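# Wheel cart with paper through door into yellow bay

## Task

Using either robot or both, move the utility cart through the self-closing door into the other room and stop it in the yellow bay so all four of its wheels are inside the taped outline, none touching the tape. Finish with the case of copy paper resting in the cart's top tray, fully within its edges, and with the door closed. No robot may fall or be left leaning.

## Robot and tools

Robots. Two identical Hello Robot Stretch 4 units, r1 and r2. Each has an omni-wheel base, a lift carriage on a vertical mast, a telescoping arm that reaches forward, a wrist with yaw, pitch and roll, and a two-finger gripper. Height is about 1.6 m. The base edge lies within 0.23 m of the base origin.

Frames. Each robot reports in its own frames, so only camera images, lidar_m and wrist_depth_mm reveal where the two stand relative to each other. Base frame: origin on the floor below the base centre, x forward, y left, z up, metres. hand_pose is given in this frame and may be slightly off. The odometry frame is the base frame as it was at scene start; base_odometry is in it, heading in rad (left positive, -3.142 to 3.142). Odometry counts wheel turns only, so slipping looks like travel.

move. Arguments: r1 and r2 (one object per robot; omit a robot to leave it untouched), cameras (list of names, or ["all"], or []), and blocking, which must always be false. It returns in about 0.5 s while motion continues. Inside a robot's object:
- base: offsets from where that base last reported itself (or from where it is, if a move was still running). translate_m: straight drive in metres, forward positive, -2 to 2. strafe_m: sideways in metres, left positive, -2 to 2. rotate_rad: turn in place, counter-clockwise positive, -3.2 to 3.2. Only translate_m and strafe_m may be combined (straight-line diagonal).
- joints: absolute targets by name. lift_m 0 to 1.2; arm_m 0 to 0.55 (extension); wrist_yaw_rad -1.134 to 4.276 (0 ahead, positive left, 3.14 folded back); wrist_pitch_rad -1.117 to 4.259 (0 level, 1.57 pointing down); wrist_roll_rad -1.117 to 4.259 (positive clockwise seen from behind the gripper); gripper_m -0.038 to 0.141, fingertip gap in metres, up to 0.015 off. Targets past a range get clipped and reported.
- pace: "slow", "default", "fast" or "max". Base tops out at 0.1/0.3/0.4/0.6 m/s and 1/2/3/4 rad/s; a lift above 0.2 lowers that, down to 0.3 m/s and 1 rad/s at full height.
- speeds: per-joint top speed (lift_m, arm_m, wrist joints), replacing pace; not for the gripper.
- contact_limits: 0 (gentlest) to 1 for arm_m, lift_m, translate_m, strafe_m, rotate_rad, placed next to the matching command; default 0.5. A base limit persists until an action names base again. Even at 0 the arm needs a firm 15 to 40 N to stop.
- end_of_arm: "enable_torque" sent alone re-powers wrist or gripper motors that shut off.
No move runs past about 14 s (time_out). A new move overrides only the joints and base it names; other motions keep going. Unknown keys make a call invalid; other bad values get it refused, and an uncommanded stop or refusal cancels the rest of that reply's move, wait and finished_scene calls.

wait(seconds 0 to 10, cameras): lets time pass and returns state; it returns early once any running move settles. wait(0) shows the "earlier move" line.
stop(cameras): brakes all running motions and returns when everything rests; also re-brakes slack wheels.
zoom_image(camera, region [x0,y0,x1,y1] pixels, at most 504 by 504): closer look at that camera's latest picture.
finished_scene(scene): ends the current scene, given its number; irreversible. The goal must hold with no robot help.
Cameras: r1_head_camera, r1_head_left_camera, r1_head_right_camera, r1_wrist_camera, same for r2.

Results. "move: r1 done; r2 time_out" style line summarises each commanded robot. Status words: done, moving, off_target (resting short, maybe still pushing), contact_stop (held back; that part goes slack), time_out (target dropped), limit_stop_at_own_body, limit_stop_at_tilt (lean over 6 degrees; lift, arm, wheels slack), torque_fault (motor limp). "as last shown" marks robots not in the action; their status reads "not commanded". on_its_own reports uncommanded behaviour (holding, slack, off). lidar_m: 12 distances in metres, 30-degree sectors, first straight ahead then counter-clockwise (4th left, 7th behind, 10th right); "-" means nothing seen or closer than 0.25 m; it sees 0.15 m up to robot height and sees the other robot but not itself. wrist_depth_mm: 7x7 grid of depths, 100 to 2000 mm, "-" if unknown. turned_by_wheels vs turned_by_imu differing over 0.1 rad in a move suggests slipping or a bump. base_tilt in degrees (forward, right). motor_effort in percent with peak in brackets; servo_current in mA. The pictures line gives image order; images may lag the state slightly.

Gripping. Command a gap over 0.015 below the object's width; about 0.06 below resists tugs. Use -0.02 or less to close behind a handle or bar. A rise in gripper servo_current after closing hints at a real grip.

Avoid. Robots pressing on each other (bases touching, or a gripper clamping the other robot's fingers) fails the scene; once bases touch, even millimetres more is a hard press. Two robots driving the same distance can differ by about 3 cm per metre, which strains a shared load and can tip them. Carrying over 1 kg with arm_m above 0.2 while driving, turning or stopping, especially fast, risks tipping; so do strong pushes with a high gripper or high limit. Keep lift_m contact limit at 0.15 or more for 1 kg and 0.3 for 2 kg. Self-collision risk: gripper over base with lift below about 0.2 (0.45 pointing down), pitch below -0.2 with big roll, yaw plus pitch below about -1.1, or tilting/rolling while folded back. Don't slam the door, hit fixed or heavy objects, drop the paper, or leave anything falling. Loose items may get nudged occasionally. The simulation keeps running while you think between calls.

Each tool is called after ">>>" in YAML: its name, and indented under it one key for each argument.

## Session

>>> move:
  blocking: false

Scene clock: 0.00 s.
r1.base_odometry: x=+0.000 y=+0.000 heading=+0.000
r1.turned_by_wheels: +0.000
r1.turned_by_imu: +0.000
r1.base_tilt: forward=-1.6 right=+1.3
r1.lidar_m: 0.96 1.73 2.02 2.40 3.92 1.60 0.85 0.77 0.78 0.89 0.77 0.78
r1.base_status: not commanded
r1.joint_positions: lift_m=+0.124 arm_m=+0.000 wrist_yaw_rad=+3.194 wrist_pitch_rad=+0.002 wrist_roll_rad=+0.000 gripper_m=+0.056
r1.joint_status: not commanded
r1.measured_speeds: all 0
r1.motor_effort: lift_m=+19 arm_m=-4 wheel_0=-2 wheel_1=+1 wheel_2=+0
r1.servo_current: wrist_yaw_rad=59 wrist_pitch_rad=46 wrist_roll_rad=46 gripper_m=39
r1.hand_pose: x=-0.1216 y=+0.0722 z=+0.3019 quat_wxyz=(-0.026, -0.001, +0.000, +1.000) (m; r1's base frame)
r1.wrist_depth_mm: - 135 - - - - - / - 123 135 - - - - / - 121 191 - - - - / 110 136 194 - - - - / 137 - - - 1618 - - / 226 - 190 1098 188 1160 1118 / 224 163 750 798 768 768 759
r2.base_odometry: x=+0.000 y=+0.000 heading=+0.000
r2.turned_by_wheels: +0.000
r2.turned_by_imu: +0.000
r2.base_tilt: forward=-0.6 right=+0.1
r2.lidar_m: 1.29 1.32 1.58 2.33 2.36 2.78 1.41 1.41 2.77 2.39 2.42 1.48
r2.base_status: not commanded
r2.joint_positions: lift_m=+0.200 arm_m=+0.000 wrist_yaw_rad=+3.211 wrist_pitch_rad=+0.001 wrist_roll_rad=+0.000 gripper_m=+0.056
r2.joint_status: not commanded
r2.measured_speeds: all 0
r2.motor_effort: lift_m=+18 arm_m=-4 wheel_0=-1 wheel_1=+1 wheel_2=+1
r2.servo_current: wrist_yaw_rad=46 wrist_pitch_rad=39 wrist_roll_rad=52 gripper_m=52
r2.hand_pose: x=-0.1229 y=+0.0671 z=+0.3779 quat_wxyz=(-0.035, -0.001, +0.000, +0.999) (m; r2's base frame)
r2.wrist_depth_mm: - - 137 - - - - / - - 137 - - - - / - 109 138 - - - - / - 140 175 - - - - / 214 - - - - - - / 213 1281 196 1255 190 1336 1182 / 208 243 866 - - 854 878
pictures: r1_head_camera, r1_head_left_camera, r1_head_right_camera, r1_wrist_camera, r2_head_camera, r2_head_left_camera, r2_head_right_camera, r2_wrist_camera
Images, in order (width x height): r1_head_camera 420x560, r1_head_left_camera 420x672, r1_head_right_camera 420x672, r1_wrist_camera 616x392, r2_head_camera 420x560, r2_head_left_camera 420x672, r2_head_right_camera 420x672, r2_wrist_camera 616x392.

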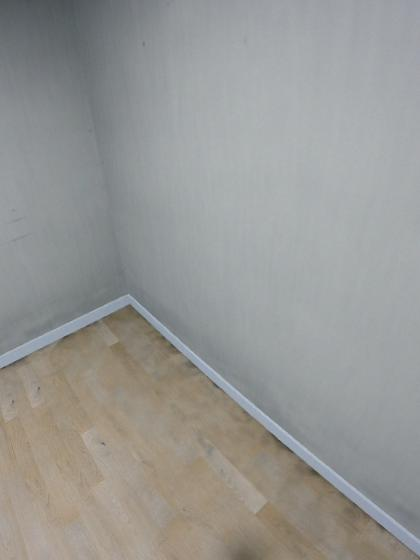

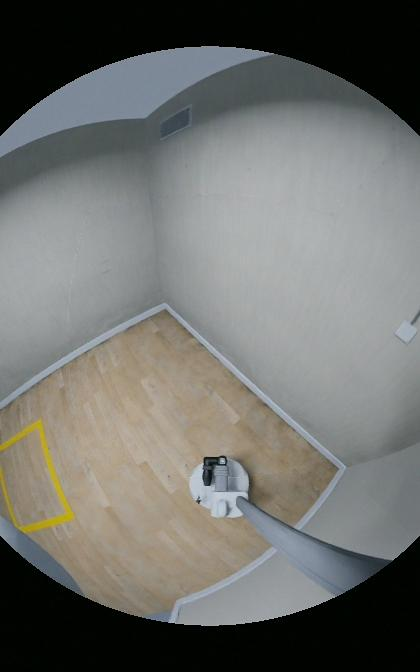

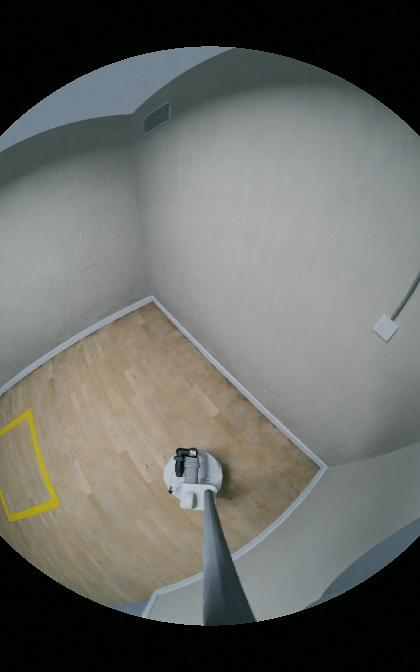

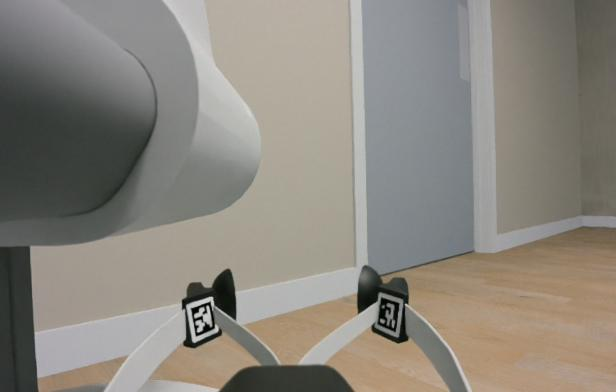

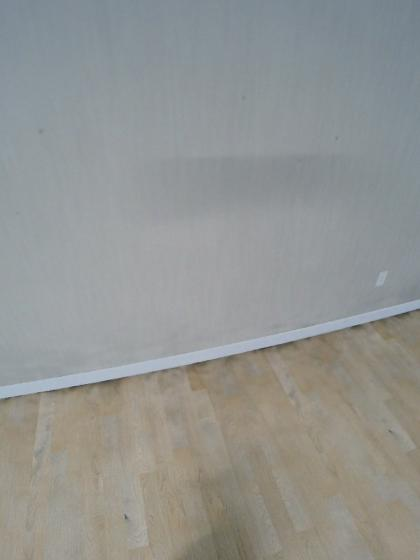

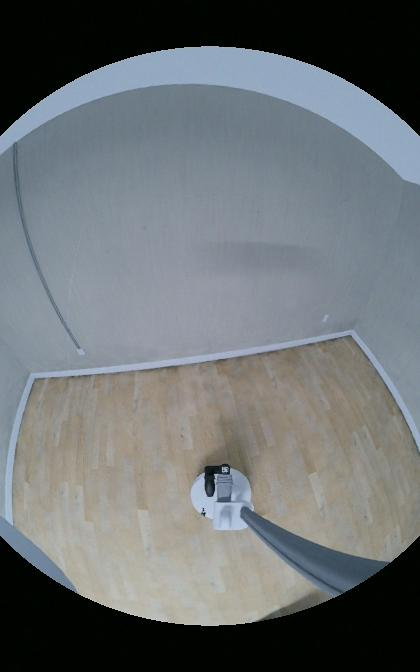

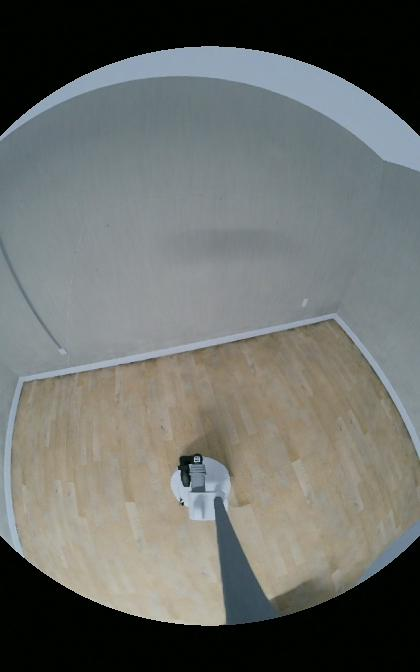

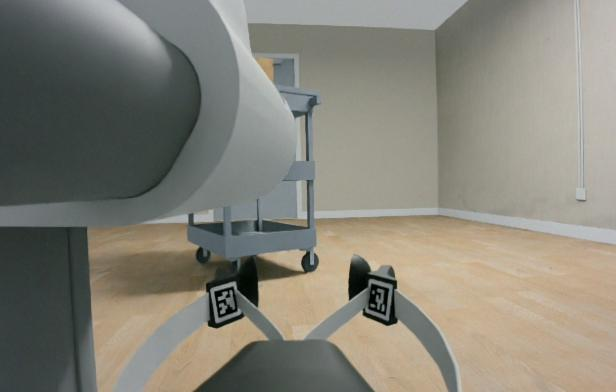

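>>> move:
  r1: {"base":{"rotate_rad":2.6},"joints":{"lift_m":0.6}}
  r2: {"base":{"rotate_rad":3.0},"joints":{"lift_m":0.6}}
  blocking: false

>>> wait:
  seconds: 5

>>> wait:
  seconds: 2
  cameras: ["r1_head_camera","r1_head_left_camera","r2_head_camera","r2_head_left_camera"]

Scene clock: 7.73 s.
move: r1 moving; r2 moving
r1.base_odometry: x=+0.000 y=+0.000 heading=+0.253
r1.turned_by_wheels: +0.253
r1.turned_by_imu: +0.253
r1.base_tilt: forward=-1.6 right=+1.3
r1.lidar_m: 1.15 2.01 2.11 2.98 2.65 1.07 0.80 0.74 0.81 0.80 0.72 0.82
r1.base_status: rotate_rad moving
r1.joint_positions: lift_m=+0.162 arm_m=+0.000 wrist_yaw_rad=+3.194 wrist_pitch_rad=+0.002 wrist_roll_rad=+0.000 gripper_m=+0.056
r1.joint_status: lift_m moving
r1.measured_speeds: translate_m=+0.000 strafe_m=+0.000 rotate_rad=+0.974 lift_m=+0.146 arm_m=+0.000 wrist_yaw_rad=+0.000 wrist_pitch_rad=+0.000 wrist_roll_rad=+0.000
r1.motor_effort: lift_m=+24(27) arm_m=-4(4) wheel_0=-7(9) wheel_1=-6(7) wheel_2=-6(7)
r1.servo_current: wrist_yaw_rad=46(59) wrist_pitch_rad=39(52) wrist_roll_rad=33(65) gripper_m=39(46)
r1.hand_pose: x=-0.1216 y=+0.0722 z=+0.3395 quat_wxyz=(-0.026, -0.001, +0.000, +1.000) (m; r1's base frame)
r1.wrist_depth_mm: - 135 - - - - 1808 / - 123 135 - - - 1808 / - 121 192 - - - 1756 / 111 136 195 - - - 1808 / 137 - - - - - 1808 / 216 - 190 - 188 1229 1229 / 224 151 831 153 854 820 878
r2.base_odometry: x=+0.000 y=+0.000 heading=+0.252
r2.turned_by_wheels: +0.252
r2.turned_by_imu: +0.245
r2.base_tilt: forward=-0.7 right=+0.0
r2.lidar_m: 1.29 1.38 1.94 2.33 2.46 3.37 1.44 3.35 2.49 2.40 1.84 1.36
r2.base_status: rotate_rad moving
r2.joint_positions: lift_m=+0.238 arm_m=+0.000 wrist_yaw_rad=+3.211 wrist_pitch_rad=+0.001 wrist_roll_rad=+0.000 gripper_m=+0.056
r2.joint_status: lift_m moving
r2.measured_speeds: translate_m=+0.002 strafe_m=+0.000 rotate_rad=+0.977 lift_m=+0.146 arm_m=+0.000 wrist_yaw_rad=+0.000 wrist_pitch_rad=+0.000 wrist_roll_rad=+0.000
r2.motor_effort: lift_m=+23(25) arm_m=-4(4) wheel_0=-4(9) wheel_1=-10(10) wheel_2=-10(11)
r2.servo_current: wrist_yaw_rad=52(52) wrist_pitch_rad=46(46) wrist_roll_rad=52(65) gripper_m=46(52)
r2.hand_pose: x=-0.1229 y=+0.0671 z=+0.4157 quat_wxyz=(-0.035, -0.001, +0.000, +0.999) (m; r2's base frame)
r2.wrist_depth_mm: - - 137 - - - - / - - 137 1756 - - - / - 110 138 - - - - / - 140 176 - - - - / 215 - - - - - - / 213 1366 196 1430 190 1464 1281 / 210 242 1008 - - 976 946
pictures: none

Scene clock: 10.03 s.
earlier move: r1 moving; r2 done
r1.base_odometry: x=+0.000 y=+0.000 heading=+2.600
r1.turned_by_wheels: +2.347
r1.turned_by_imu: +2.360
r1.base_tilt: forward=-1.6 right=+1.3
r1.lidar_m: 1.70 0.88 0.75 0.74 0.90 0.77 0.75 0.91 1.66 2.04 2.38 3.92
r1.base_status: done
r1.joint_positions: lift_m=+0.600 arm_m=+0.000 wrist_yaw_rad=+3.194 wrist_pitch_rad=+0.002 wrist_roll_rad=+0.000 gripper_m=+0.056
r1.joint_status: lift_m moving
r1.measured_speeds: all 0
r1.motor_effort: lift_m=+27(28) arm_m=-4(4) wheel_0=-1(10) wheel_1=-1(9) wheel_2=+0(8)
r1.servo_current: wrist_yaw_rad=52(65) wrist_pitch_rad=33(52) wrist_roll_rad=33(65) gripper_m=46(52)
r1.hand_pose: x=-0.1216 y=+0.0722 z=+0.7771 quat_wxyz=(-0.026, -0.001, +0.000, +1.000) (m; r1's base frame)
r1.wrist_depth_mm: - 135 - - - - - / - 122 135 - - - - / - 121 190 - - - - / 110 135 194 - - - - / 137 - - - - - - / 216 - 190 - 187 - - / - 141 - 137 - - -
r2.base_odometry: x=+0.000 y=+0.000 heading=+2.999
r2.turned_by_wheels: +2.747
r2.turned_by_imu: +2.674
r2.base_tilt: forward=-0.6 right=+0.0
r2.lidar_m: 1.54 1.37 3.05 2.43 2.40 1.69 1.35 1.30 1.44 2.19 2.34 2.56
r2.base_status: done
r2.joint_positions: lift_m=+0.600 arm_m=+0.000 wrist_yaw_rad=+3.211 wrist_pitch_rad=+0.001 wrist_roll_rad=+0.000 gripper_m=+0.056
r2.joint_status: all done
r2.measured_speeds: all 0
r2.motor_effort: lift_m=+21(26) arm_m=-4(4) wheel_0=-3(10) wheel_1=-2(10) wheel_2=-5(13)
r2.servo_current: wrist_yaw_rad=52(52) wrist_pitch_rad=46(46) wrist_roll_rad=39(65) gripper_m=46(52)
r2.hand_pose: x=-0.1228 y=+0.0671 z=+0.7776 quat_wxyz=(-0.035, -0.001, +0.000, +0.999) (m; r2's base frame)
r2.wrist_depth_mm: - - 137 - - - - / - 107 137 - - - - / - 113 138 234 - - - / - 140 164 - - - - / 216 - - - - - - / 213 - 189 - 188 - - / 211 122 - - - - 1708
wait: 2.30 of 5 s (r2 has come to rest)
pictures: none

Scene clock: 10.10 s.
earlier move: r1 done
r1.base_odometry: x=+0.000 y=+0.000 heading=+2.600
r1.turned_by_wheels: +0.000
r1.turned_by_imu: +0.000
r1.base_tilt: forward=-1.5 right=+1.3
r1.lidar_m: 1.65 0.88 0.76 0.76 0.91 0.76 0.77 0.94 1.66 2.05 2.40 3.90
r1.base_status: done
r1.joint_positions: lift_m=+0.600 arm_m=+0.000 wrist_yaw_rad=+3.194 wrist_pitch_rad=+0.002 wrist_roll_rad=+0.000 gripper_m=+0.056
r1.joint_status: all done
r1.measured_speeds: all 0
r1.motor_effort: lift_m=+24(28) arm_m=-4(4) wheel_0=-1(10) wheel_1=-1(9) wheel_2=+0(8)
r1.servo_current: wrist_yaw_rad=39(65) wrist_pitch_rad=46(52) wrist_roll_rad=39(65) gripper_m=39(52)
r1.hand_pose: x=-0.1216 y=+0.0722 z=+0.7771 quat_wxyz=(-0.026, -0.001, +0.000, +1.000) (m; r1's base frame)
r1.wrist_depth_mm: - 135 - - - - - / - 122 135 - - - - / - 121 190 - - - - / 110 136 194 - - - - / 137 - - - - - - / 215 - 190 - 187 - - / - 140 - 137 - - -
r2.base_odometry: x=+0.000 y=+0.000 heading=+2.999
r2.turned_by_wheels: +0.000
r2.turned_by_imu: +0.000
r2.base_tilt: forward=-0.7 right=+0.0
r2.lidar_m: 1.56 1.39 3.08 2.41 2.39 1.67 1.33 1.28 1.44 2.18 2.33 2.55
r2.base_status: done
r2.joint_positions: lift_m=+0.600 arm_m=+0.000 wrist_yaw_rad=+3.211 wrist_pitch_rad=+0.001 wrist_roll_rad=+0.000 gripper_m=+0.056
r2.joint_status: all done
r2.measured_speeds: all 0
r2.motor_effort: lift_m=+21(26) arm_m=-4(4) wheel_0=-2(10) wheel_1=-3(10) wheel_2=-4(13)
r2.servo_current: wrist_yaw_rad=52(52) wrist_pitch_rad=39(46) wrist_roll_rad=46(65) gripper_m=52(52)
r2.hand_pose: x=-0.1228 y=+0.0671 z=+0.7776 quat_wxyz=(-0.035, -0.001, +0.000, +0.999) (m; r2's base frame)
r2.wrist_depth_mm: - - 137 - - - - / - 107 137 - - - - / - 113 138 236 - - - / - 140 164 - - - - / 216 - - - - - - / 212 - 190 - 188 - - / 211 122 - - - - 1661
wait: 0.07 of 2 s (r1 has come to rest)
pictures: r1_head_camera, r1_head_left_camera, r2_head_camera, r2_head_left_camera
Images, in order (width x height): r1_head_camera 420x560, r1_head_left_camera 420x672, r2_head_camera 420x560, r2_head_left_camera 420x672.

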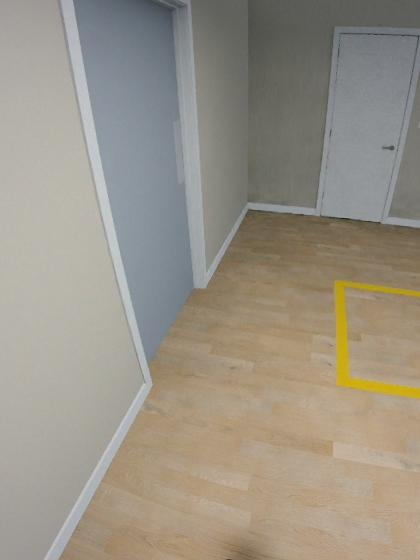

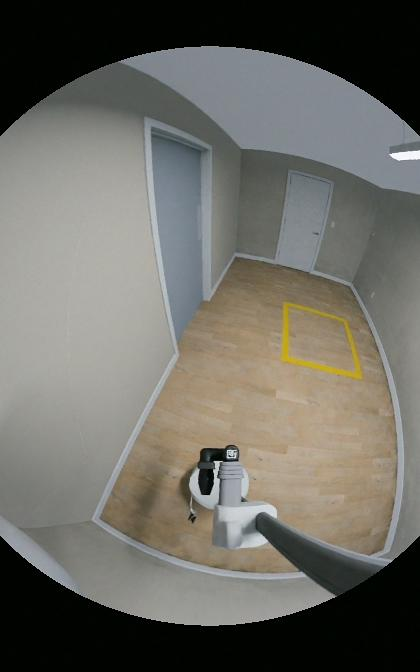

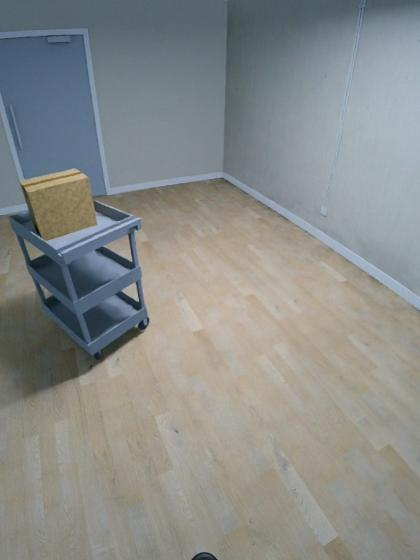

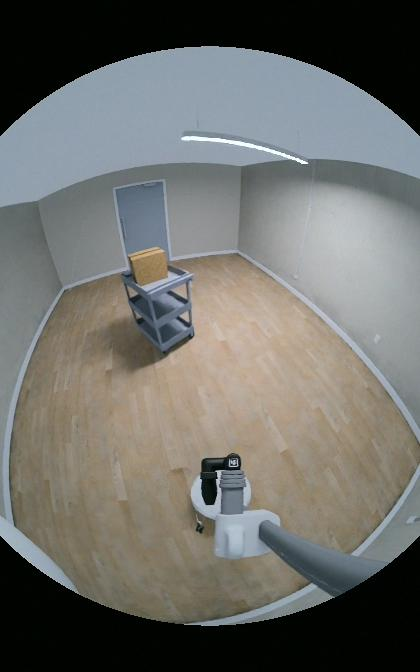

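>>> zoom_image:
  camera: "r2_head_camera"
  region: [0, 20, 240, 380]

Scaled by 1.400 from the camera's 420x560 image, which has a finer 1200x1600 frame.

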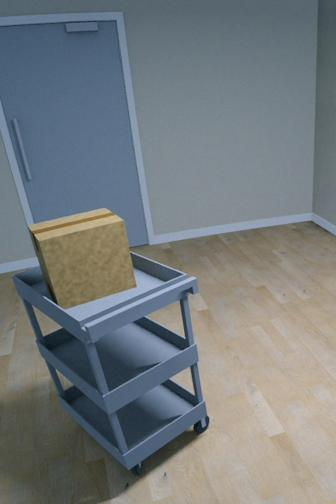

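>>> move:
  r1: {"base":{"translate_m":1.0,"strafe_m":-0.6},"joints":{"wrist_yaw_rad":0,"wrist_roll_rad":1.57,"lift_m":0.685,"gripper_m":0.12}}
  r2: {"base":{"translate_m":2.0,"strafe_m":-0.15},"joints":{"wrist_yaw_rad":0.3,"lift_m":0.87,"gripper_m":0.12},"pace":"fast"}
  blocking: false

>>> wait:
  seconds: 7

>>> wait:
  seconds: 3

>>> move:
  r1: {"base":{"rotate_rad":1.235}}
  r2: {"base":{"rotate_rad":0.62}}
  blocking: false

>>> wait:
  seconds: 3

>>> wait:
  seconds: 1
  cameras: ["r1_head_camera","r1_head_left_camera","r2_head_camera","r2_head_left_camera"]

Scene clock: 140.03 s.
move: r1 moving; r2 moving
r1.base_odometry: x=-0.017 y=+0.032 heading=+2.600
r1.turned_by_wheels: +0.000
r1.turned_by_imu: -0.001
r1.base_tilt: forward=-1.6 right=+1.3
r1.lidar_m: 1.70 0.88 0.76 0.77 0.90 0.81 0.80 0.97 1.75 2.02 2.36 3.87
r1.base_status: translate_m moving; strafe_m moving
r1.joint_positions: lift_m=+0.638 arm_m=+0.000 wrist_yaw_rad=+2.607 wrist_pitch_rad=+0.002 wrist_roll_rad=+0.582 gripper_m=+0.075
r1.joint_status: lift_m moving; wrist_yaw_rad moving; wrist_roll_rad moving; gripper_m moving
r1.measured_speeds: translate_m=+0.120 strafe_m=-0.072 rotate_rad=+0.001 lift_m=+0.146 arm_m=+0.000 wrist_yaw_rad=-1.823 wrist_pitch_rad=+0.000 wrist_roll_rad=+1.820
r1.motor_effort: lift_m=+26(27) arm_m=-3(4) wheel_0=+8(10) wheel_1=-4(4) wheel_2=-8(9)
r1.servo_current: wrist_yaw_rad=137(137) wrist_pitch_rad=39(46) wrist_roll_rad=65(111) gripper_m=65(78)
r1.hand_pose: x=-0.0328 y=+0.2221 z=+0.8152 quat_wxyz=(+0.253, +0.075, +0.277, +0.924) (m; r1's base frame)
r1.wrist_depth_mm: - - - - - - - / - - - - - - - / - - - - - - - / - - - - - - - / - - - - - - - / - - 191 - 187 - - / - 144 - 138 - - -
r2.base_odometry: x=-0.049 y=+0.011 heading=+2.999
r2.turned_by_wheels: +0.000
r2.turned_by_imu: +0.001
r2.base_tilt: forward=-0.7 right=+0.1
r2.lidar_m: 1.49 1.36 3.05 2.44 2.41 1.74 1.37 1.35 1.49 2.26 2.31 2.54
r2.base_status: translate_m moving; strafe_m moving
r2.joint_positions: lift_m=+0.663 arm_m=+0.000 wrist_yaw_rad=+2.603 wrist_pitch_rad=+0.001 wrist_roll_rad=+0.000 gripper_m=+0.075
r2.joint_status: lift_m moving; wrist_yaw_rad moving; gripper_m moving
r2.measured_speeds: translate_m=+0.194 strafe_m=-0.017 rotate_rad=-0.001 lift_m=+0.244 arm_m=+0.000 wrist_yaw_rad=-1.729 wrist_pitch_rad=+0.000 wrist_roll_rad=+0.000
r2.motor_effort: lift_m=+23(25) arm_m=-4(4) wheel_0=+8(11) wheel_1=+8(10) wheel_2=-16(16)
r2.servo_current: wrist_yaw_rad=85(137) wrist_pitch_rad=39(46) wrist_roll_rad=33(52) gripper_m=85(91)
r2.hand_pose: x=-0.0317 y=+0.2230 z=+0.8410 quat_wxyz=(+0.266, -0.001, +0.000, +0.964) (m; r2's base frame)
r2.wrist_depth_mm: - - - - - - - / - - - - - - - / 241 - - - - - - / - - - - - - - / - - - - - - - / - - 189 - 189 - - / - 128 - - 1863 1661 1756
pictures: none

Scene clock: 144.77 s.
earlier move: r1 done; r2 moving
r1.base_odometry: x=-0.547 y=+1.030 heading=+2.600
r1.turned_by_wheels: +0.000
r1.turned_by_imu: -0.003
r1.base_tilt: forward=-1.6 right=+1.3
r1.lidar_m: 2.10 1.33 1.14 1.03 1.23 1.91 1.89 2.00 1.73 1.71 2.02 2.80
r1.base_status: done
r1.joint_positions: lift_m=+0.685 arm_m=+0.000 wrist_yaw_rad=+0.003 wrist_pitch_rad=+0.002 wrist_roll_rad=+1.568 gripper_m=+0.120
r1.joint_status: all done
r1.measured_speeds: all 0
r1.motor_effort: lift_m=+24(27) arm_m=+0(4) wheel_0=+1(12) wheel_1=-3(7) wheel_2=+0(10)
r1.servo_current: wrist_yaw_rad=52(137) wrist_pitch_rad=39(52) wrist_roll_rad=52(117) gripper_m=52(91)
r1.hand_pose: x=+0.4595 y=-0.0867 z=+0.8622 quat_wxyz=(+0.708, +0.706, +0.002, +0.000) (m; r1's base frame)
r1.wrist_depth_mm: - - - - - 1708 1205 / - - - - - 1708 1205 / - - - - - 1808 1205 / - - - - - 1756 1205 / - - - - - 1808 1229 / - - - - - 213 1255 / - 138 - 145 - - 1281
r2.base_odometry: x=-1.841 y=+0.406 heading=+2.999
r2.turned_by_wheels: +0.000
r2.turned_by_imu: +0.002
r2.base_tilt: forward=-0.6 right=+0.1
r2.lidar_m: 2.52 2.80 3.02 0.57 0.50 3.54 3.03 2.99 1.92 1.52 1.50 1.65
r2.base_status: translate_m moving; strafe_m moving
r2.joint_positions: lift_m=+0.870 arm_m=+0.000 wrist_yaw_rad=+0.303 wrist_pitch_rad=+0.001 wrist_roll_rad=+0.000 gripper_m=+0.120
r2.joint_status: all done
r2.measured_speeds: translate_m=+0.317 strafe_m=-0.022 rotate_rad=-0.001 lift_m=+0.000 arm_m=+0.000 wrist_yaw_rad=+0.000 wrist_pitch_rad=+0.000 wrist_roll_rad=+0.000
r2.motor_effort: lift_m=+19(26) arm_m=-4(4) wheel_0=+5(13) wheel_1=+2(10) wheel_2=-3(16)
r2.servo_current: wrist_yaw_rad=46(137) wrist_pitch_rad=39(46) wrist_roll_rad=46(59) gripper_m=52(117)
r2.hand_pose: x=+0.4723 y=+0.0026 z=+1.0478 quat_wxyz=(+0.989, +0.000, +0.001, +0.151) (m; r2's base frame)
r2.wrist_depth_mm: - - - - - - - / - - - - - - - / - - - - - - - / - - - - - - - / - - - - - - - / - - 200 - 199 - - / - - - - - - -
wait: 4.73 of 7 s (r1 has come to rest)
pictures: none

Scene clock: 145.83 s.
earlier move: r2 done
r1.base_odometry: x=-0.547 y=+1.030 heading=+2.600
r1.turned_by_wheels: +0.000
r1.turned_by_imu: +0.000
r1.base_tilt: forward=-1.6 right=+1.3
r1.lidar_m: 2.11 1.35 1.13 1.05 1.23 1.87 1.89 2.00 1.73 1.72 2.03 2.80
r1.base_status: done
r1.joint_positions: lift_m=+0.685 arm_m=+0.000 wrist_yaw_rad=+0.003 wrist_pitch_rad=+0.002 wrist_roll_rad=+1.568 gripper_m=+0.120
r1.joint_status: all done
r1.measured_speeds: all 0
r1.motor_effort: lift_m=+24(27) arm_m=+2(4) wheel_0=+2(12) wheel_1=-2(7) wheel_2=+0(10)
r1.servo_current: wrist_yaw_rad=52(137) wrist_pitch_rad=52(52) wrist_roll_rad=52(117) gripper_m=46(91)
r1.hand_pose: x=+0.4595 y=-0.0867 z=+0.8622 quat_wxyz=(+0.708, +0.706, +0.002, +0.000) (m; r1's base frame)
r1.wrist_depth_mm: - - - - - 1708 1205 / - - - - - 1708 1229 / - - - - - 1756 1229 / - - - - - 1756 1229 / - - - - - 1756 1255 / - - - - - 213 1281 / - 139 - 145 - - 1229
r2.base_odometry: x=-1.958 y=+0.432 heading=+2.999
r2.turned_by_wheels: +0.000
r2.turned_by_imu: +0.001
r2.base_tilt: forward=-0.7 right=+0.1
r2.lidar_m: 2.45 2.70 2.98 0.70 0.57 3.59 3.13 3.10 1.85 1.49 1.44 1.57
r2.base_status: done
r2.joint_positions: lift_m=+0.870 arm_m=+0.000 wrist_yaw_rad=+0.303 wrist_pitch_rad=+0.001 wrist_roll_rad=+0.000 gripper_m=+0.120
r2.joint_status: all done
r2.measured_speeds: all 0
r2.motor_effort: lift_m=+19(26) arm_m=-4(4) wheel_0=+2(13) wheel_1=+3(10) wheel_2=-3(16)
r2.servo_current: wrist_yaw_rad=46(137) wrist_pitch_rad=46(52) wrist_roll_rad=46(59) gripper_m=52(117)
r2.hand_pose: x=+0.4723 y=+0.0026 z=+1.0478 quat_wxyz=(+0.989, +0.000, +0.001, +0.151) (m; r2's base frame)
r2.wrist_depth_mm: - - - - - - - / - - - - - - - / - - - - - - - / - - - - - - - / - - - - - - - / - - 200 - 199 - - / - - - - - - -
wait: 1.07 of 3 s (r2 has come to rest)
pictures: none

Scene clock: 146.33 s.
move: r1 moving; r2 moving
r1.base_odometry: x=-0.547 y=+1.030 heading=+2.852
r1.turned_by_wheels: +0.253
r1.turned_by_imu: +0.253
r1.base_tilt: forward=-1.6 right=+1.3
r1.lidar_m: 1.50 1.18 1.07 1.11 1.52 1.88 1.97 1.82 1.74 1.80 2.48 2.79
r1.base_status: rotate_rad moving
r1.joint_positions: lift_m=+0.685 arm_m=+0.000 wrist_yaw_rad=+0.002 wrist_pitch_rad=+0.002 wrist_roll_rad=+1.568 gripper_m=+0.120
r1.joint_status: not commanded
r1.measured_speeds: translate_m=+0.001 strafe_m=+0.000 rotate_rad=+0.974 lift_m=+0.000 arm_m=+0.000 wrist_yaw_rad=+0.000 wrist_pitch_rad=+0.000 wrist_roll_rad=+0.000
r1.motor_effort: lift_m=+24(24) arm_m=+2(2) wheel_0=-7(9) wheel_1=-5(8) wheel_2=-7(7)
r1.servo_current: wrist_yaw_rad=52(65) wrist_pitch_rad=39(52) wrist_roll_rad=46(65) gripper_m=46(46)
r1.hand_pose: x=+0.4595 y=-0.0867 z=+0.8622 quat_wxyz=(+0.708, +0.706, +0.002, +0.000) (m; r1's base frame)
r1.wrist_depth_mm: - - - - - 1708 1182 / - - - - - 1708 1229 / - - - - - 1756 1205 / - - - - - 1808 1229 / - - - - - 1661 1229 / - 193 - - 191 212 1255 / - 139 - 144 - - 1182
r2.base_odometry: x=-1.958 y=+0.432 heading=-3.033
r2.turned_by_wheels: +0.251
r2.turned_by_imu: +0.243
r2.base_tilt: forward=-0.7 right=+0.0
r2.lidar_m: 2.69 2.75 0.92 0.62 0.57 3.41 3.09 2.45 1.60 1.44 1.46 1.87
r2.base_status: rotate_rad moving
r2.joint_positions: lift_m=+0.870 arm_m=+0.000 wrist_yaw_rad=+0.303 wrist_pitch_rad=+0.001 wrist_roll_rad=+0.000 gripper_m=+0.120
r2.joint_status: not commanded
r2.measured_speeds: translate_m=-0.002 strafe_m=+0.000 rotate_rad=+0.967 lift_m=+0.000 arm_m=+0.000 wrist_yaw_rad=+0.000 wrist_pitch_rad=+0.000 wrist_roll_rad=+0.000
r2.motor_effort: lift_m=+19(19) arm_m=-4(4) wheel_0=-7(10) wheel_1=-9(9) wheel_2=-12(12)
r2.servo_current: wrist_yaw_rad=59(65) wrist_pitch_rad=39(46) wrist_roll_rad=46(52) gripper_m=46(59)
r2.hand_pose: x=+0.4723 y=+0.0025 z=+1.0478 quat_wxyz=(+0.989, +0.000, +0.001, +0.151) (m; r2's base frame)
r2.wrist_depth_mm: - - - - - - - / - - - - - - - / - - - - - - - / - - - - - - - / - - - - - - - / - - 200 - 200 - - / - - - - - - -
pictures: none

Scene clock: 147.23 s.
earlier move: r1 moving; r2 done
r1.base_odometry: x=-0.547 y=+1.030 heading=-2.477
r1.turned_by_wheels: +0.954
r1.turned_by_imu: +0.959
r1.base_tilt: forward=-1.6 right=+1.3
r1.lidar_m: 1.05 1.07 1.40 1.90 1.94 1.86 1.72 1.75 2.25 2.82 1.69 1.23
r1.base_status: rotate_rad moving
r1.joint_positions: lift_m=+0.685 arm_m=+0.000 wrist_yaw_rad=+0.002 wrist_pitch_rad=+0.002 wrist_roll_rad=+1.568 gripper_m=+0.120
r1.joint_status: not commanded
r1.measured_speeds: translate_m=-0.001 strafe_m=+0.001 rotate_rad=+0.369 lift_m=+0.000 arm_m=+0.000 wrist_yaw_rad=+0.000 wrist_pitch_rad=+0.000 wrist_roll_rad=+0.000
r1.motor_effort: lift_m=+23(24) arm_m=+1(2) wheel_0=-2(9) wheel_1=-2(9) wheel_2=+0(9)
r1.servo_current: wrist_yaw_rad=65(65) wrist_pitch_rad=39(52) wrist_roll_rad=46(65) gripper_m=39(46)
r1.hand_pose: x=+0.4595 y=-0.0867 z=+0.8622 quat_wxyz=(+0.708, +0.706, +0.002, +0.000) (m; r1's base frame)
r1.wrist_depth_mm: - - - - - - - / - - - - - - - / - - - - - - - / - - - - - - - / - - - - - - - / - 193 - - 191 196 - / - 139 - 145 - - -
r2.base_odometry: x=-1.958 y=+0.432 heading=-2.665
r2.turned_by_wheels: +0.368
r2.turned_by_imu: +0.359
r2.base_tilt: forward=-0.7 right=+0.0
r2.lidar_m: 2.71 3.07 0.66 0.57 3.70 3.11 3.09 1.73 1.46 1.45 1.64 2.72
r2.base_status: done
r2.joint_positions: lift_m=+0.870 arm_m=+0.000 wrist_yaw_rad=+0.303 wrist_pitch_rad=+0.001 wrist_roll_rad=+0.000 gripper_m=+0.120
r2.joint_status: not commanded
r2.measured_speeds: all 0
r2.motor_effort: lift_m=+19(19) arm_m=-4(5) wheel_0=-4(10) wheel_1=-4(10) wheel_2=-5(12)
r2.servo_current: wrist_yaw_rad=39(65) wrist_pitch_rad=39(46) wrist_roll_rad=46(59) gripper_m=46(59)
r2.hand_pose: x=+0.4723 y=+0.0025 z=+1.0478 quat_wxyz=(+0.989, +0.000, +0.001, +0.151) (m; r2's base frame)
r2.wrist_depth_mm: - - - - - - - / - - - - - - - / - - - - - - - / - - - - - - - / - - - - - - - / - - 201 - 199 - - / - - - - - - -
wait: 0.90 of 3 s (r2 has come to rest)
pictures: none

Scene clock: 147.70 s.
earlier move: r1 done
r1.base_odometry: x=-0.547 y=+1.030 heading=-2.449
r1.turned_by_wheels: +0.028
r1.turned_by_imu: +0.028
r1.base_tilt: forward=-1.6 right=+1.3
r1.lidar_m: 1.06 1.07 1.42 1.89 1.92 1.86 1.71 1.76 2.33 2.80 1.65 1.22
r1.base_status: done
r1.joint_positions: lift_m=+0.685 arm_m=+0.000 wrist_yaw_rad=+0.002 wrist_pitch_rad=+0.002 wrist_roll_rad=+1.568 gripper_m=+0.120
r1.joint_status: not commanded
r1.measured_speeds: all 0
r1.motor_effort: lift_m=+23(24) arm_m=+0(2) wheel_0=-3(9) wheel_1=+0(9) wheel_2=+0(9)
r1.servo_current: wrist_yaw_rad=26(65) wrist_pitch_rad=39(52) wrist_roll_rad=46(65) gripper_m=39(46)
r1.hand_pose: x=+0.4595 y=-0.0867 z=+0.8622 quat_wxyz=(+0.708, +0.706, +0.002, +0.000) (m; r1's base frame)
r1.wrist_depth_mm: - - - - - - - / - - - - - - - / - - - - - - - / - - - - - - - / - - - - - - - / - 193 - - 191 196 - / - 139 - 144 - - -
r2.base_odometry: x=-1.958 y=+0.432 heading=-2.665
r2.turned_by_wheels: +0.000
r2.turned_by_imu: +0.000
r2.base_tilt: forward=-0.7 right=+0.0
r2.lidar_m: 2.69 3.08 0.67 0.56 3.67 3.11 3.10 1.70 1.46 1.45 1.62 2.72
r2.base_status: done
r2.joint_positions: lift_m=+0.870 arm_m=+0.000 wrist_yaw_rad=+0.303 wrist_pitch_rad=+0.001 wrist_roll_rad=+0.000 gripper_m=+0.120
r2.joint_status: not commanded
r2.measured_speeds: all 0
r2.motor_effort: lift_m=+19(19) arm_m=-4(5) wheel_0=-4(10) wheel_1=-4(10) wheel_2=-5(12)
r2.servo_current: wrist_yaw_rad=52(65) wrist_pitch_rad=39(46) wrist_roll_rad=52(59) gripper_m=52(59)
r2.hand_pose: x=+0.4723 y=+0.0025 z=+1.0478 quat_wxyz=(+0.989, +0.000, +0.001, +0.151) (m; r2's base frame)
r2.wrist_depth_mm: - - - - - - - / - - - - - - - / - - - - - - - / - - - - - - - / - - - - - - - / - - 202 - 199 - - / - - - - - - -
wait: 0.47 of 1 s (r1 has come to rest)
pictures: r1_head_camera, r1_head_left_camera, r2_head_camera, r2_head_left_camera
Images, in order (width x height): r1_head_camera 420x560, r1_head_left_camera 420x672, r2_head_camera 420x560, r2_head_left_camera 420x672.

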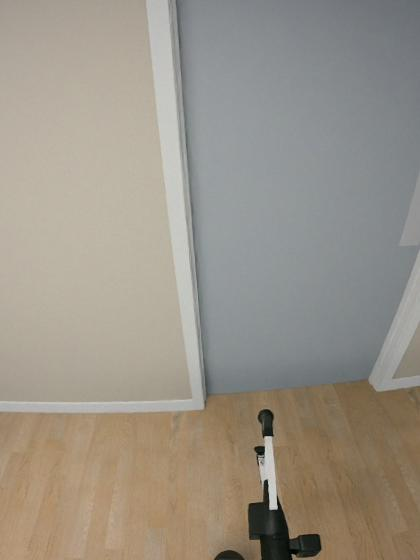

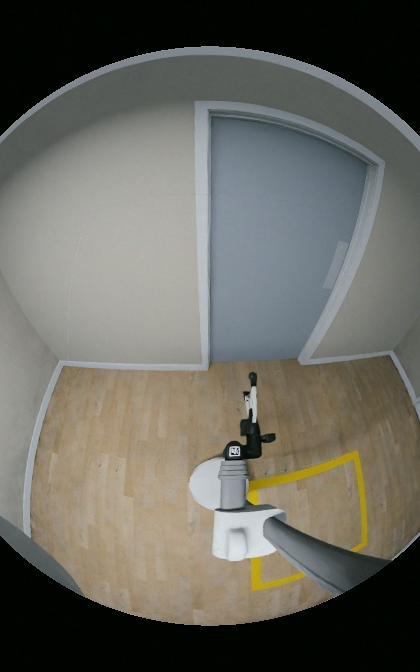

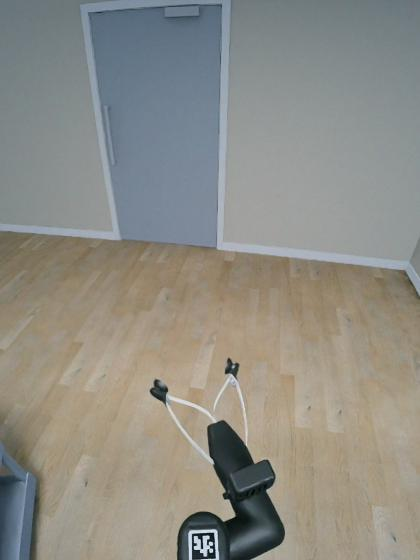

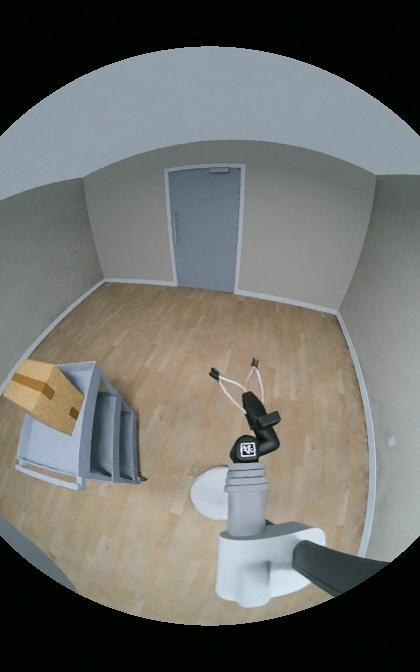

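>>> move:
  r2: {"base":{"rotate_rad":0.09}}
  blocking: false

>>> wait:
  seconds: 1.5

>>> move:
  r2: {"base":{"translate_m":1.7,"strafe_m":0.5},"pace":"fast"}
  blocking: false

>>> wait:
  seconds: 8
  cameras: ["r2_head_camera","r2_wrist_camera","r2_head_left_camera"]

Scene clock: 163.80 s.
move: r2 moving
r1: as last shown
r1.turned_by_wheels: +0.000
r1.turned_by_imu: +0.000
r1.lidar_m: 1.05 1.08 1.41 1.88 1.93 1.82 1.70 1.77 2.31 2.82 1.63 1.21
r1.motor_effort: lift_m=+23(23) arm_m=-3(4) wheel_0=-3(4) wheel_1=+0(1) wheel_2=+0(0)
r1.servo_current: wrist_yaw_rad=59(59) wrist_pitch_rad=46(52) wrist_roll_rad=46(65) gripper_m=39(46)
r1.wrist_depth_mm: - - - - - - - / - - - - - - - / - - - - - - - / - - - - - - - / - - - - - - - / - 193 - - 190 196 - / - 139 - 144 - - -
r2.base_odometry: x=-1.958 y=+0.432 heading=-2.576
r2.turned_by_wheels: +0.089
r2.turned_by_imu: +0.087
r2.base_tilt: forward=-0.7 right=+0.1
r2.lidar_m: 2.72 3.24 0.62 0.58 3.52 3.09 2.71 1.65 1.44 1.45 1.72 2.72
r2.base_status: rotate_rad moving
r2.joint_positions: lift_m=+0.870 arm_m=+0.000 wrist_yaw_rad=+0.302 wrist_pitch_rad=+0.001 wrist_roll_rad=+0.000 gripper_m=+0.120
r2.joint_status: not commanded
r2.measured_speeds: all 0
r2.motor_effort: lift_m=+19(19) arm_m=-4(4) wheel_0=-4(9) wheel_1=-4(10) wheel_2=-4(10)
r2.servo_current: wrist_yaw_rad=46(52) wrist_pitch_rad=39(46) wrist_roll_rad=46(52) gripper_m=52(52)
r2.hand_pose: x=+0.4723 y=+0.0024 z=+1.0478 quat_wxyz=(+0.989, +0.000, +0.001, +0.151) (m; r2's base frame)
r2.wrist_depth_mm: - - - - - - - / - - - - - - - / - - - - - - - / - - - - - - - / - - - - - - - / - - 201 - 198 - - / - - - - - - -
pictures: none

Scene clock: 164.03 s.
earlier move: r2 done
r1.base_odometry: x=-0.547 y=+1.030 heading=-2.449
r1.turned_by_wheels: +0.000
r1.turned_by_imu: +0.000
r1.base_tilt: forward=-1.6 right=+1.3
r1.lidar_m: 1.03 1.07 1.42 1.87 1.94 1.82 1.70 1.76 2.32 2.82 1.63 1.20
r1.base_status: not commanded
r1.joint_positions: lift_m=+0.685 arm_m=+0.000 wrist_yaw_rad=+0.002 wrist_pitch_rad=+0.002 wrist_roll_rad=+1.568 gripper_m=+0.120
r1.joint_status: not commanded
r1.measured_speeds: all 0
r1.motor_effort: lift_m=+23(23) arm_m=-4(4) wheel_0=-4(4) wheel_1=+0(1) wheel_2=+0(0)
r1.servo_current: wrist_yaw_rad=33(59) wrist_pitch_rad=39(52) wrist_roll_rad=65(72) gripper_m=46(46)
r1.hand_pose: x=+0.4595 y=-0.0867 z=+0.8622 quat_wxyz=(+0.708, +0.706, +0.002, +0.000) (m; r1's base frame)
r1.wrist_depth_mm: - - - - - - - / - - - - - - - / - - - - - - - / - - - - - - - / - - - - - - - / - 193 - - 191 196 - / - 139 - 145 - - -
r2.base_odometry: x=-1.958 y=+0.432 heading=-2.576
r2.turned_by_wheels: +0.000
r2.turned_by_imu: +0.000
r2.base_tilt: forward=-0.7 right=+0.0
r2.lidar_m: 2.72 3.27 0.62 0.58 3.47 3.10 2.70 1.66 1.43 1.44 1.72 2.70
r2.base_status: done
r2.joint_positions: lift_m=+0.870 arm_m=+0.000 wrist_yaw_rad=+0.302 wrist_pitch_rad=+0.001 wrist_roll_rad=+0.000 gripper_m=+0.120
r2.joint_status: not commanded
r2.measured_speeds: all 0
r2.motor_effort: lift_m=+19(19) arm_m=-4(4) wheel_0=-4(9) wheel_1=-4(10) wheel_2=-3(10)
r2.servo_current: wrist_yaw_rad=52(52) wrist_pitch_rad=39(46) wrist_roll_rad=46(52) gripper_m=52(52)
r2.hand_pose: x=+0.4723 y=+0.0024 z=+1.0478 quat_wxyz=(+0.989, +0.000, +0.001, +0.151) (m; r2's base frame)
r2.wrist_depth_mm: - - - - - - - / - - - - - - - / - - - - - - - / - - - - - - - / - - - - - - - / - - 200 - 199 - - / - - - - - - -
wait: 0.23 of 1.5 s (r2 has come to rest)
pictures: none

Scene clock: 164.53 s.
move: r2 moving
r1: as last shown
r1.base_tilt: forward=-1.6 right=+1.2
r1.lidar_m: 1.05 1.09 1.40 1.88 1.95 1.83 1.70 1.75 2.31 2.82 1.65 1.23
r1.motor_effort: lift_m=+23(23) arm_m=-3(4) wheel_0=-4(4) wheel_1=-1(1) wheel_2=+0(0)
r1.servo_current: wrist_yaw_rad=46(65) wrist_pitch_rad=39(46) wrist_roll_rad=39(65) gripper_m=39(46)
r1.wrist_depth_mm: - - - - - - - / - - - - - - - / - - - - - - - / - - - - - - - / - - - - - - - / - 193 - - 191 196 - / - 139 - 144 - - -
r2.base_odometry: x=-1.987 y=+0.399 heading=-2.575
r2.turned_by_wheels: +0.000
r2.turned_by_imu: +0.000
r2.base_tilt: forward=-0.7 right=+0.1
r2.lidar_m: 2.67 3.22 0.63 0.57 3.54 3.13 2.73 1.66 1.46 1.47 1.78 2.66
r2.base_status: translate_m moving; strafe_m moving
r2.joint_positions: lift_m=+0.870 arm_m=+0.000 wrist_yaw_rad=+0.302 wrist_pitch_rad=+0.001 wrist_roll_rad=+0.000 gripper_m=+0.120
r2.joint_status: not commanded
r2.measured_speeds: translate_m=+0.161 strafe_m=+0.049 rotate_rad=-0.002 lift_m=+0.000 arm_m=+0.000 wrist_yaw_rad=+0.000 wrist_pitch_rad=+0.000 wrist_roll_rad=+0.000
r2.motor_effort: lift_m=+19(19) arm_m=-4(4) wheel_0=+6(9) wheel_1=+10(10) wheel_2=-13(14)
r2.servo_current: wrist_yaw_rad=52(52) wrist_pitch_rad=46(46) wrist_roll_rad=39(59) gripper_m=52(52)
r2.hand_pose: x=+0.4723 y=+0.0024 z=+1.0478 quat_wxyz=(+0.989, +0.000, +0.001, +0.151) (m; r2's base frame)
r2.wrist_depth_mm: - - - - - - - / - - - - - - - / - - - - - - - / - - - - - - - / - - - - - - - / - - 202 - 199 - - / - - - - - - -
pictures: none

Scene clock: 169.93 s.
earlier move: r2 done
r1.base_odometry: x=-0.547 y=+1.030 heading=-2.449
r1.turned_by_wheels: +0.000
r1.turned_by_imu: +0.000
r1.base_tilt: forward=-1.6 right=+1.3
r1.lidar_m: 1.05 1.07 1.41 1.90 1.95 1.86 1.71 1.73 2.34 2.80 1.66 1.22
r1.base_status: not commanded
r1.joint_positions: lift_m=+0.685 arm_m=+0.000 wrist_yaw_rad=+0.002 wrist_pitch_rad=+0.002 wrist_roll_rad=+1.568 gripper_m=+0.120
r1.joint_status: not commanded
r1.measured_speeds: all 0
r1.motor_effort: lift_m=+23(23) arm_m=-4(4) wheel_0=-3(4) wheel_1=+0(1) wheel_2=+0(0)
r1.servo_current: wrist_yaw_rad=59(72) wrist_pitch_rad=46(52) wrist_roll_rad=39(72) gripper_m=46(52)
r1.hand_pose: x=+0.4595 y=-0.0867 z=+0.8622 quat_wxyz=(+0.708, +0.706, +0.002, +0.000) (m; r1's base frame)
r1.wrist_depth_mm: - - - - - - - / - - - - - - - / - - - - - - - / - - - - - - - / - - - - - - - / - 194 - - 191 196 - / - 139 - 145 - - -
r2.base_odometry: x=-3.125 y=-0.902 heading=-2.575
r2.turned_by_wheels: +0.000
r2.turned_by_imu: +0.003
r2.base_tilt: forward=-0.7 right=+0.0
r2.lidar_m: 1.24 1.49 2.29 2.32 2.78 1.12 1.06 2.75 2.45 2.30 1.42 1.25
r2.base_status: done
r2.joint_positions: lift_m=+0.870 arm_m=+0.000 wrist_yaw_rad=+0.302 wrist_pitch_rad=+0.001 wrist_roll_rad=+0.000 gripper_m=+0.120
r2.joint_status: not commanded
r2.measured_speeds: all 0
r2.motor_effort: lift_m=+19(20) arm_m=-4(4) wheel_0=+4(10) wheel_1=+1(12) wheel_2=-1(15)
r2.servo_current: wrist_yaw_rad=52(59) wrist_pitch_rad=39(52) wrist_roll_rad=52(59) gripper_m=52(59)
r2.hand_pose: x=+0.4723 y=+0.0024 z=+1.0478 quat_wxyz=(+0.989, +0.000, +0.001, +0.151) (m; r2's base frame)
r2.wrist_depth_mm: - - - - - - - / - - - - - - - / - - - - - - - / - - - - - - - / - - - - - - - / - - 189 - 185 - - / - - - - - - -
wait: 5.40 of 8 s (r2 has come to rest)
pictures: r2_head_camera, r2_head_left_camera, r2_wrist_camera
Images, in order (width x height): r2_head_camera 420x560, r2_head_left_camera 420x672, r2_wrist_camera 616x392.

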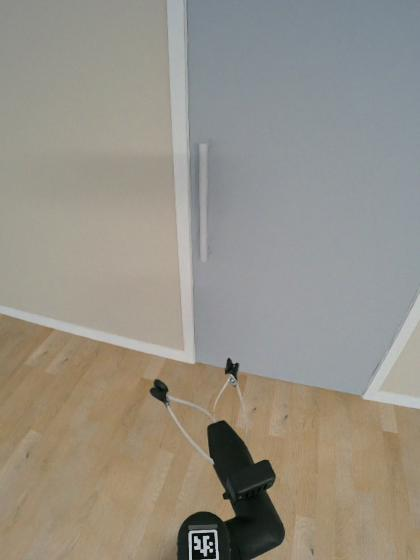

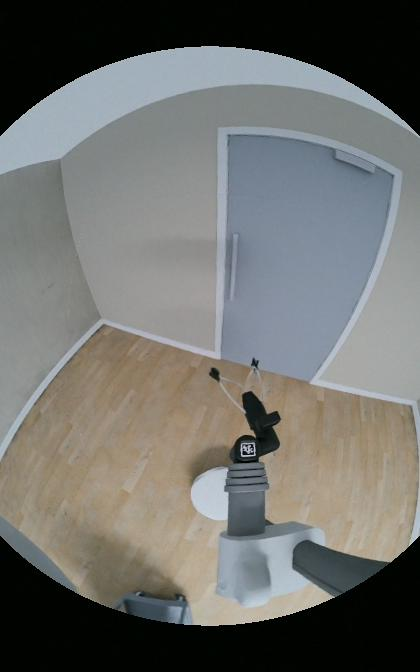

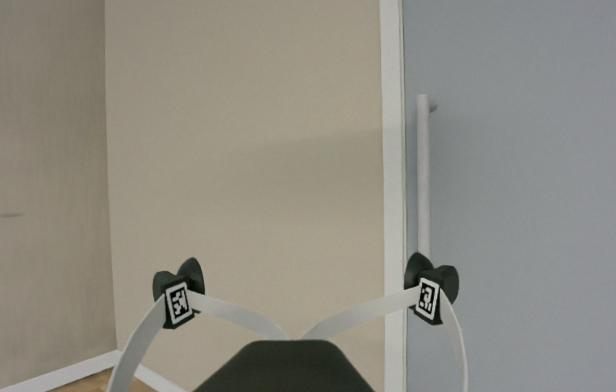

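>>> move:
  r2: {"base":{"translate_m":0.42}}
  blocking: false

>>> wait:
  seconds: 4
  cameras: ["r2_head_camera","r2_wrist_camera"]

Scene clock: 192.73 s.
move: r2 moving
r1: as last shown
r1.lidar_m: 1.04 1.08 1.40 1.88 1.94 1.81 1.71 1.77 2.34 2.81 1.67 1.24
r1.motor_effort: lift_m=+23(23) arm_m=-3(4) wheel_0=-3(4) wheel_1=+0(1) wheel_2=+0(0)
r1.servo_current: wrist_yaw_rad=46(65) wrist_pitch_rad=52(52) wrist_roll_rad=39(59) gripper_m=46(46)
r1.wrist_depth_mm: - - - - - - - / - - - - - - - / - - - - - - - / - - - - - - - / - - - - - - - / - 193 - - 191 196 - / - 139 - 145 - - -
r2.base_odometry: x=-3.151 y=-0.919 heading=-2.575
r2.turned_by_wheels: +0.000
r2.turned_by_imu: +0.000
r2.base_tilt: forward=-0.7 right=+0.1
r2.lidar_m: 1.19 1.46 2.28 2.32 2.79 1.12 1.07 2.78 2.45 2.26 1.36 1.21
r2.base_status: translate_m moving
r2.joint_positions: lift_m=+0.870 arm_m=+0.000 wrist_yaw_rad=+0.302 wrist_pitch_rad=+0.001 wrist_roll_rad=+0.000 gripper_m=+0.120
r2.joint_status: not commanded
r2.measured_speeds: translate_m=+0.122 strafe_m=+0.000 rotate_rad=-0.001 lift_m=+0.000 arm_m=+0.000 wrist_yaw_rad=+0.000 wrist_pitch_rad=+0.000 wrist_roll_rad=+0.000
r2.motor_effort: lift_m=+19(19) arm_m=-4(4) wheel_0=+8(11) wheel_1=+7(8) wheel_2=-13(13)
r2.servo_current: wrist_yaw_rad=46(52) wrist_pitch_rad=46(46) wrist_roll_rad=39(59) gripper_m=52(52)
r2.hand_pose: x=+0.4723 y=+0.0024 z=+1.0478 quat_wxyz=(+0.989, +0.000, +0.001, +0.151) (m; r2's base frame)
r2.wrist_depth_mm: - - - - - - - / - - - - - - - / - - - - - - - / - - - - - - - / - - - - - - - / - - 189 - 185 - - / - - - - - - -
pictures: none

Scene clock: 195.13 s.
earlier move: r2 done
r1.base_odometry: x=-0.547 y=+1.030 heading=-2.449
r1.turned_by_wheels: +0.000
r1.turned_by_imu: +0.000
r1.base_tilt: forward=-1.6 right=+1.3
r1.lidar_m: 1.05 1.07 1.43 1.89 1.93 1.83 1.70 1.74 2.30 2.79 1.66 1.23
r1.base_status: not commanded
r1.joint_positions: lift_m=+0.685 arm_m=+0.000 wrist_yaw_rad=+0.002 wrist_pitch_rad=+0.002 wrist_roll_rad=+1.568 gripper_m=+0.120
r1.joint_status: not commanded
r1.measured_speeds: all 0
r1.motor_effort: lift_m=+23(23) arm_m=-4(4) wheel_0=-4(4) wheel_1=-1(1) wheel_2=+0(0)
r1.servo_current: wrist_yaw_rad=59(65) wrist_pitch_rad=39(52) wrist_roll_rad=59(72) gripper_m=39(52)
r1.hand_pose: x=+0.4595 y=-0.0867 z=+0.8622 quat_wxyz=(+0.708, +0.706, +0.002, +0.000) (m; r1's base frame)
r1.wrist_depth_mm: - - - - - - - / - - - - - - - / - - - - - - - / - - - - - - - / - - - - - - - / - 193 - - 190 196 - / - 139 - 144 - - -
r2.base_odometry: x=-3.479 y=-1.127 heading=-2.575
r2.turned_by_wheels: +0.000
r2.turned_by_imu: +0.001
r2.base_tilt: forward=-0.7 right=+0.0
r2.lidar_m: 0.82 1.02 1.93 2.17 2.60 1.55 1.49 2.92 2.58 1.60 0.98 0.85
r2.base_status: done
r2.joint_positions: lift_m=+0.870 arm_m=+0.000 wrist_yaw_rad=+0.302 wrist_pitch_rad=+0.001 wrist_roll_rad=+0.000 gripper_m=+0.120
r2.joint_status: not commanded
r2.measured_speeds: all 0
r2.motor_effort: lift_m=+19(19) arm_m=-4(4) wheel_0=+3(11) wheel_1=+2(9) wheel_2=-2(14)
r2.servo_current: wrist_yaw_rad=46(59) wrist_pitch_rad=39(52) wrist_roll_rad=59(59) gripper_m=46(59)
r2.hand_pose: x=+0.4723 y=+0.0024 z=+1.0478 quat_wxyz=(+0.989, +0.000, +0.001, +0.151) (m; r2's base frame)
r2.wrist_depth_mm: - - - - 627 - - / 1661 - - - 634 - - / 1756 - - - 634 - - / 1756 - - - 634 - - / - - - - 539 - - / 1808 186 190 - 187 - - / - - - - - - -
wait: 2.40 of 4 s (r2 has come to rest)
pictures: r2_head_camera, r2_wrist_camera
Images, in order (width x height): r2_head_camera 420x560, r2_wrist_camera 616x392.

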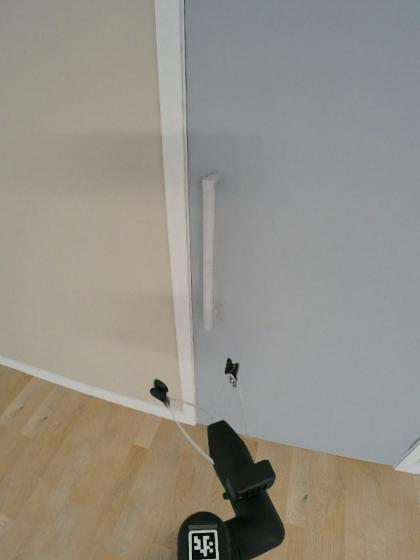

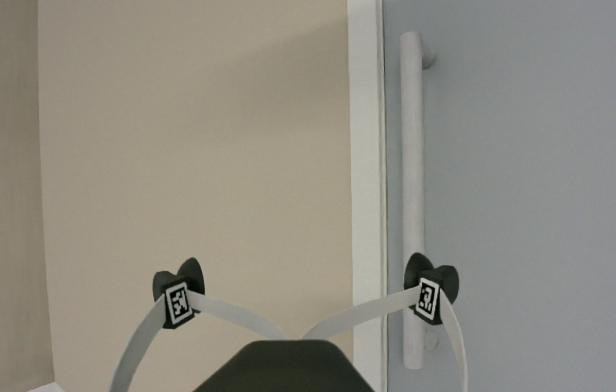

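>>> move:
  r2: {"base":{"translate_m":0.40,"strafe_m":-0.018},"pace":"slow","contact_limits":{"translate_m":0.3}}
  blocking: false

>>> wait:
  seconds: 6
  cameras: ["r2_wrist_camera"]

Scene clock: 203.73 s.
move: r2 moving
r1: as last shown
r1.base_tilt: forward=-1.6 right=+1.2
r1.lidar_m: 1.03 1.08 1.43 1.89 1.96 1.83 1.72 1.76 2.32 2.81 1.63 1.22
r1.motor_effort: lift_m=+23(23) arm_m=-3(4) wheel_0=-4(4) wheel_1=-1(1) wheel_2=+0(0)
r1.servo_current: wrist_yaw_rad=39(72) wrist_pitch_rad=46(46) wrist_roll_rad=52(65) gripper_m=46(46)
r1.wrist_depth_mm: - - - - - - - / - - - - - - - / - - - - - - - / - - - - - - - / - - - - - - - / - 193 - - 190 196 - / - 138 - 144 - - -
r2.base_odometry: x=-3.490 y=-1.133 heading=-2.575
r2.turned_by_wheels: +0.000
r2.turned_by_imu: +0.001
r2.base_tilt: forward=-0.7 right=+0.1
r2.lidar_m: 0.81 1.03 1.91 2.19 2.58 1.57 1.45 2.90 2.56 1.57 0.97 0.85
r2.base_status: translate_m moving; strafe_m moving
r2.joint_positions: lift_m=+0.870 arm_m=+0.000 wrist_yaw_rad=+0.302 wrist_pitch_rad=+0.001 wrist_roll_rad=+0.000 gripper_m=+0.120
r2.joint_status: not commanded
r2.measured_speeds: translate_m=+0.048 strafe_m=-0.003 rotate_rad=+0.002 lift_m=+0.000 arm_m=+0.000 wrist_yaw_rad=+0.000 wrist_pitch_rad=+0.000 wrist_roll_rad=+0.000
r2.motor_effort: lift_m=+19(19) arm_m=-4(4) wheel_0=+8(8) wheel_1=+7(7) wheel_2=-9(9)
r2.servo_current: wrist_yaw_rad=52(59) wrist_pitch_rad=39(46) wrist_roll_rad=46(52) gripper_m=46(52)
r2.contact_limits: translate_m 0.3
r2.hand_pose: x=+0.4723 y=+0.0024 z=+1.0478 quat_wxyz=(+0.989, +0.000, +0.001, +0.151) (m; r2's base frame)
r2.wrist_depth_mm: - - - - - - - / 1756 - - - 615 - - / 1756 - - - 627 - - / 1756 - - - 627 - - / 1756 - - - 640 - - / - 185 190 - 200 - - / - - - - - - -
pictures: none

Scene clock: 208.53 s.
earlier move: r2 done
r1.base_odometry: x=-0.547 y=+1.030 heading=-2.449
r1.turned_by_wheels: +0.000
r1.turned_by_imu: +0.000
r1.base_tilt: forward=-1.6 right=+1.2
r1.lidar_m: 1.06 1.09 1.41 1.89 1.94 1.85 1.72 1.78 2.31 2.83 1.66 1.22
r1.base_status: not commanded
r1.joint_positions: lift_m=+0.685 arm_m=+0.000 wrist_yaw_rad=+0.002 wrist_pitch_rad=+0.002 wrist_roll_rad=+1.568 gripper_m=+0.120
r1.joint_status: not commanded
r1.measured_speeds: all 0
r1.motor_effort: lift_m=+23(23) arm_m=-3(4) wheel_0=-4(4) wheel_1=-1(1) wheel_2=+0(0)
r1.servo_current: wrist_yaw_rad=46(72) wrist_pitch_rad=46(52) wrist_roll_rad=33(72) gripper_m=46(52)
r1.hand_pose: x=+0.4595 y=-0.0867 z=+0.8622 quat_wxyz=(+0.708, +0.706, +0.002, +0.000) (m; r1's base frame)
r1.wrist_depth_mm: - - - - - - - / - - - - - - - / - - - - - - - / - - - - - - - / - - - - - - - / - 193 - - 190 196 - / - 139 - 144 - - -
r2.base_odometry: x=-3.826 y=-1.326 heading=-2.576
r2.turned_by_wheels: -0.001
r2.turned_by_imu: +0.020
r2.base_tilt: forward=-1.2 right=+0.4
r2.lidar_m: 0.42 0.61 1.15 2.06 2.49 1.95 1.85 2.97 2.67 0.90 0.55 0.47
r2.base_status: done
r2.joint_positions: lift_m=+0.870 arm_m=+0.000 wrist_yaw_rad=+0.291 wrist_pitch_rad=+0.001 wrist_roll_rad=+0.000 gripper_m=+0.120
r2.joint_status: not commanded
r2.measured_speeds: all 0
r2.motor_effort: lift_m=+19(19) arm_m=+5(6) wheel_0=+4(10) wheel_1=+5(10) wheel_2=-18(19)
r2.servo_current: wrist_yaw_rad=59(65) wrist_pitch_rad=39(52) wrist_roll_rad=39(65) gripper_m=59(59)
r2.contact_limits: translate_m 0.3
r2.hand_pose: x=+0.4722 y=-0.0012 z=+1.0478 quat_wxyz=(+0.989, +0.000, +0.001, +0.145) (m; r2's base frame)
r2.wrist_depth_mm: - 439 342 185 241 210 190 / - 424 345 193 238 211 192 / - 427 347 186 239 211 193 / - 433 351 188 242 213 193 / - 439 325 190 242 212 195 / - 215 307 190 206 206 196 / - - 379 - 241 220 196
wait: 4.80 of 6 s (r2 has come to rest)
pictures: r2_wrist_camera
Images, in order (width x height): r2_wrist_camera 616x392.

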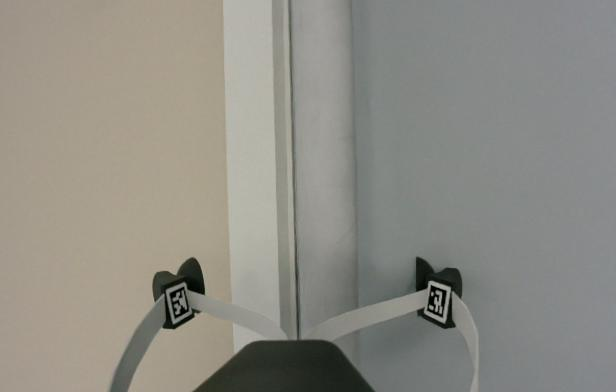

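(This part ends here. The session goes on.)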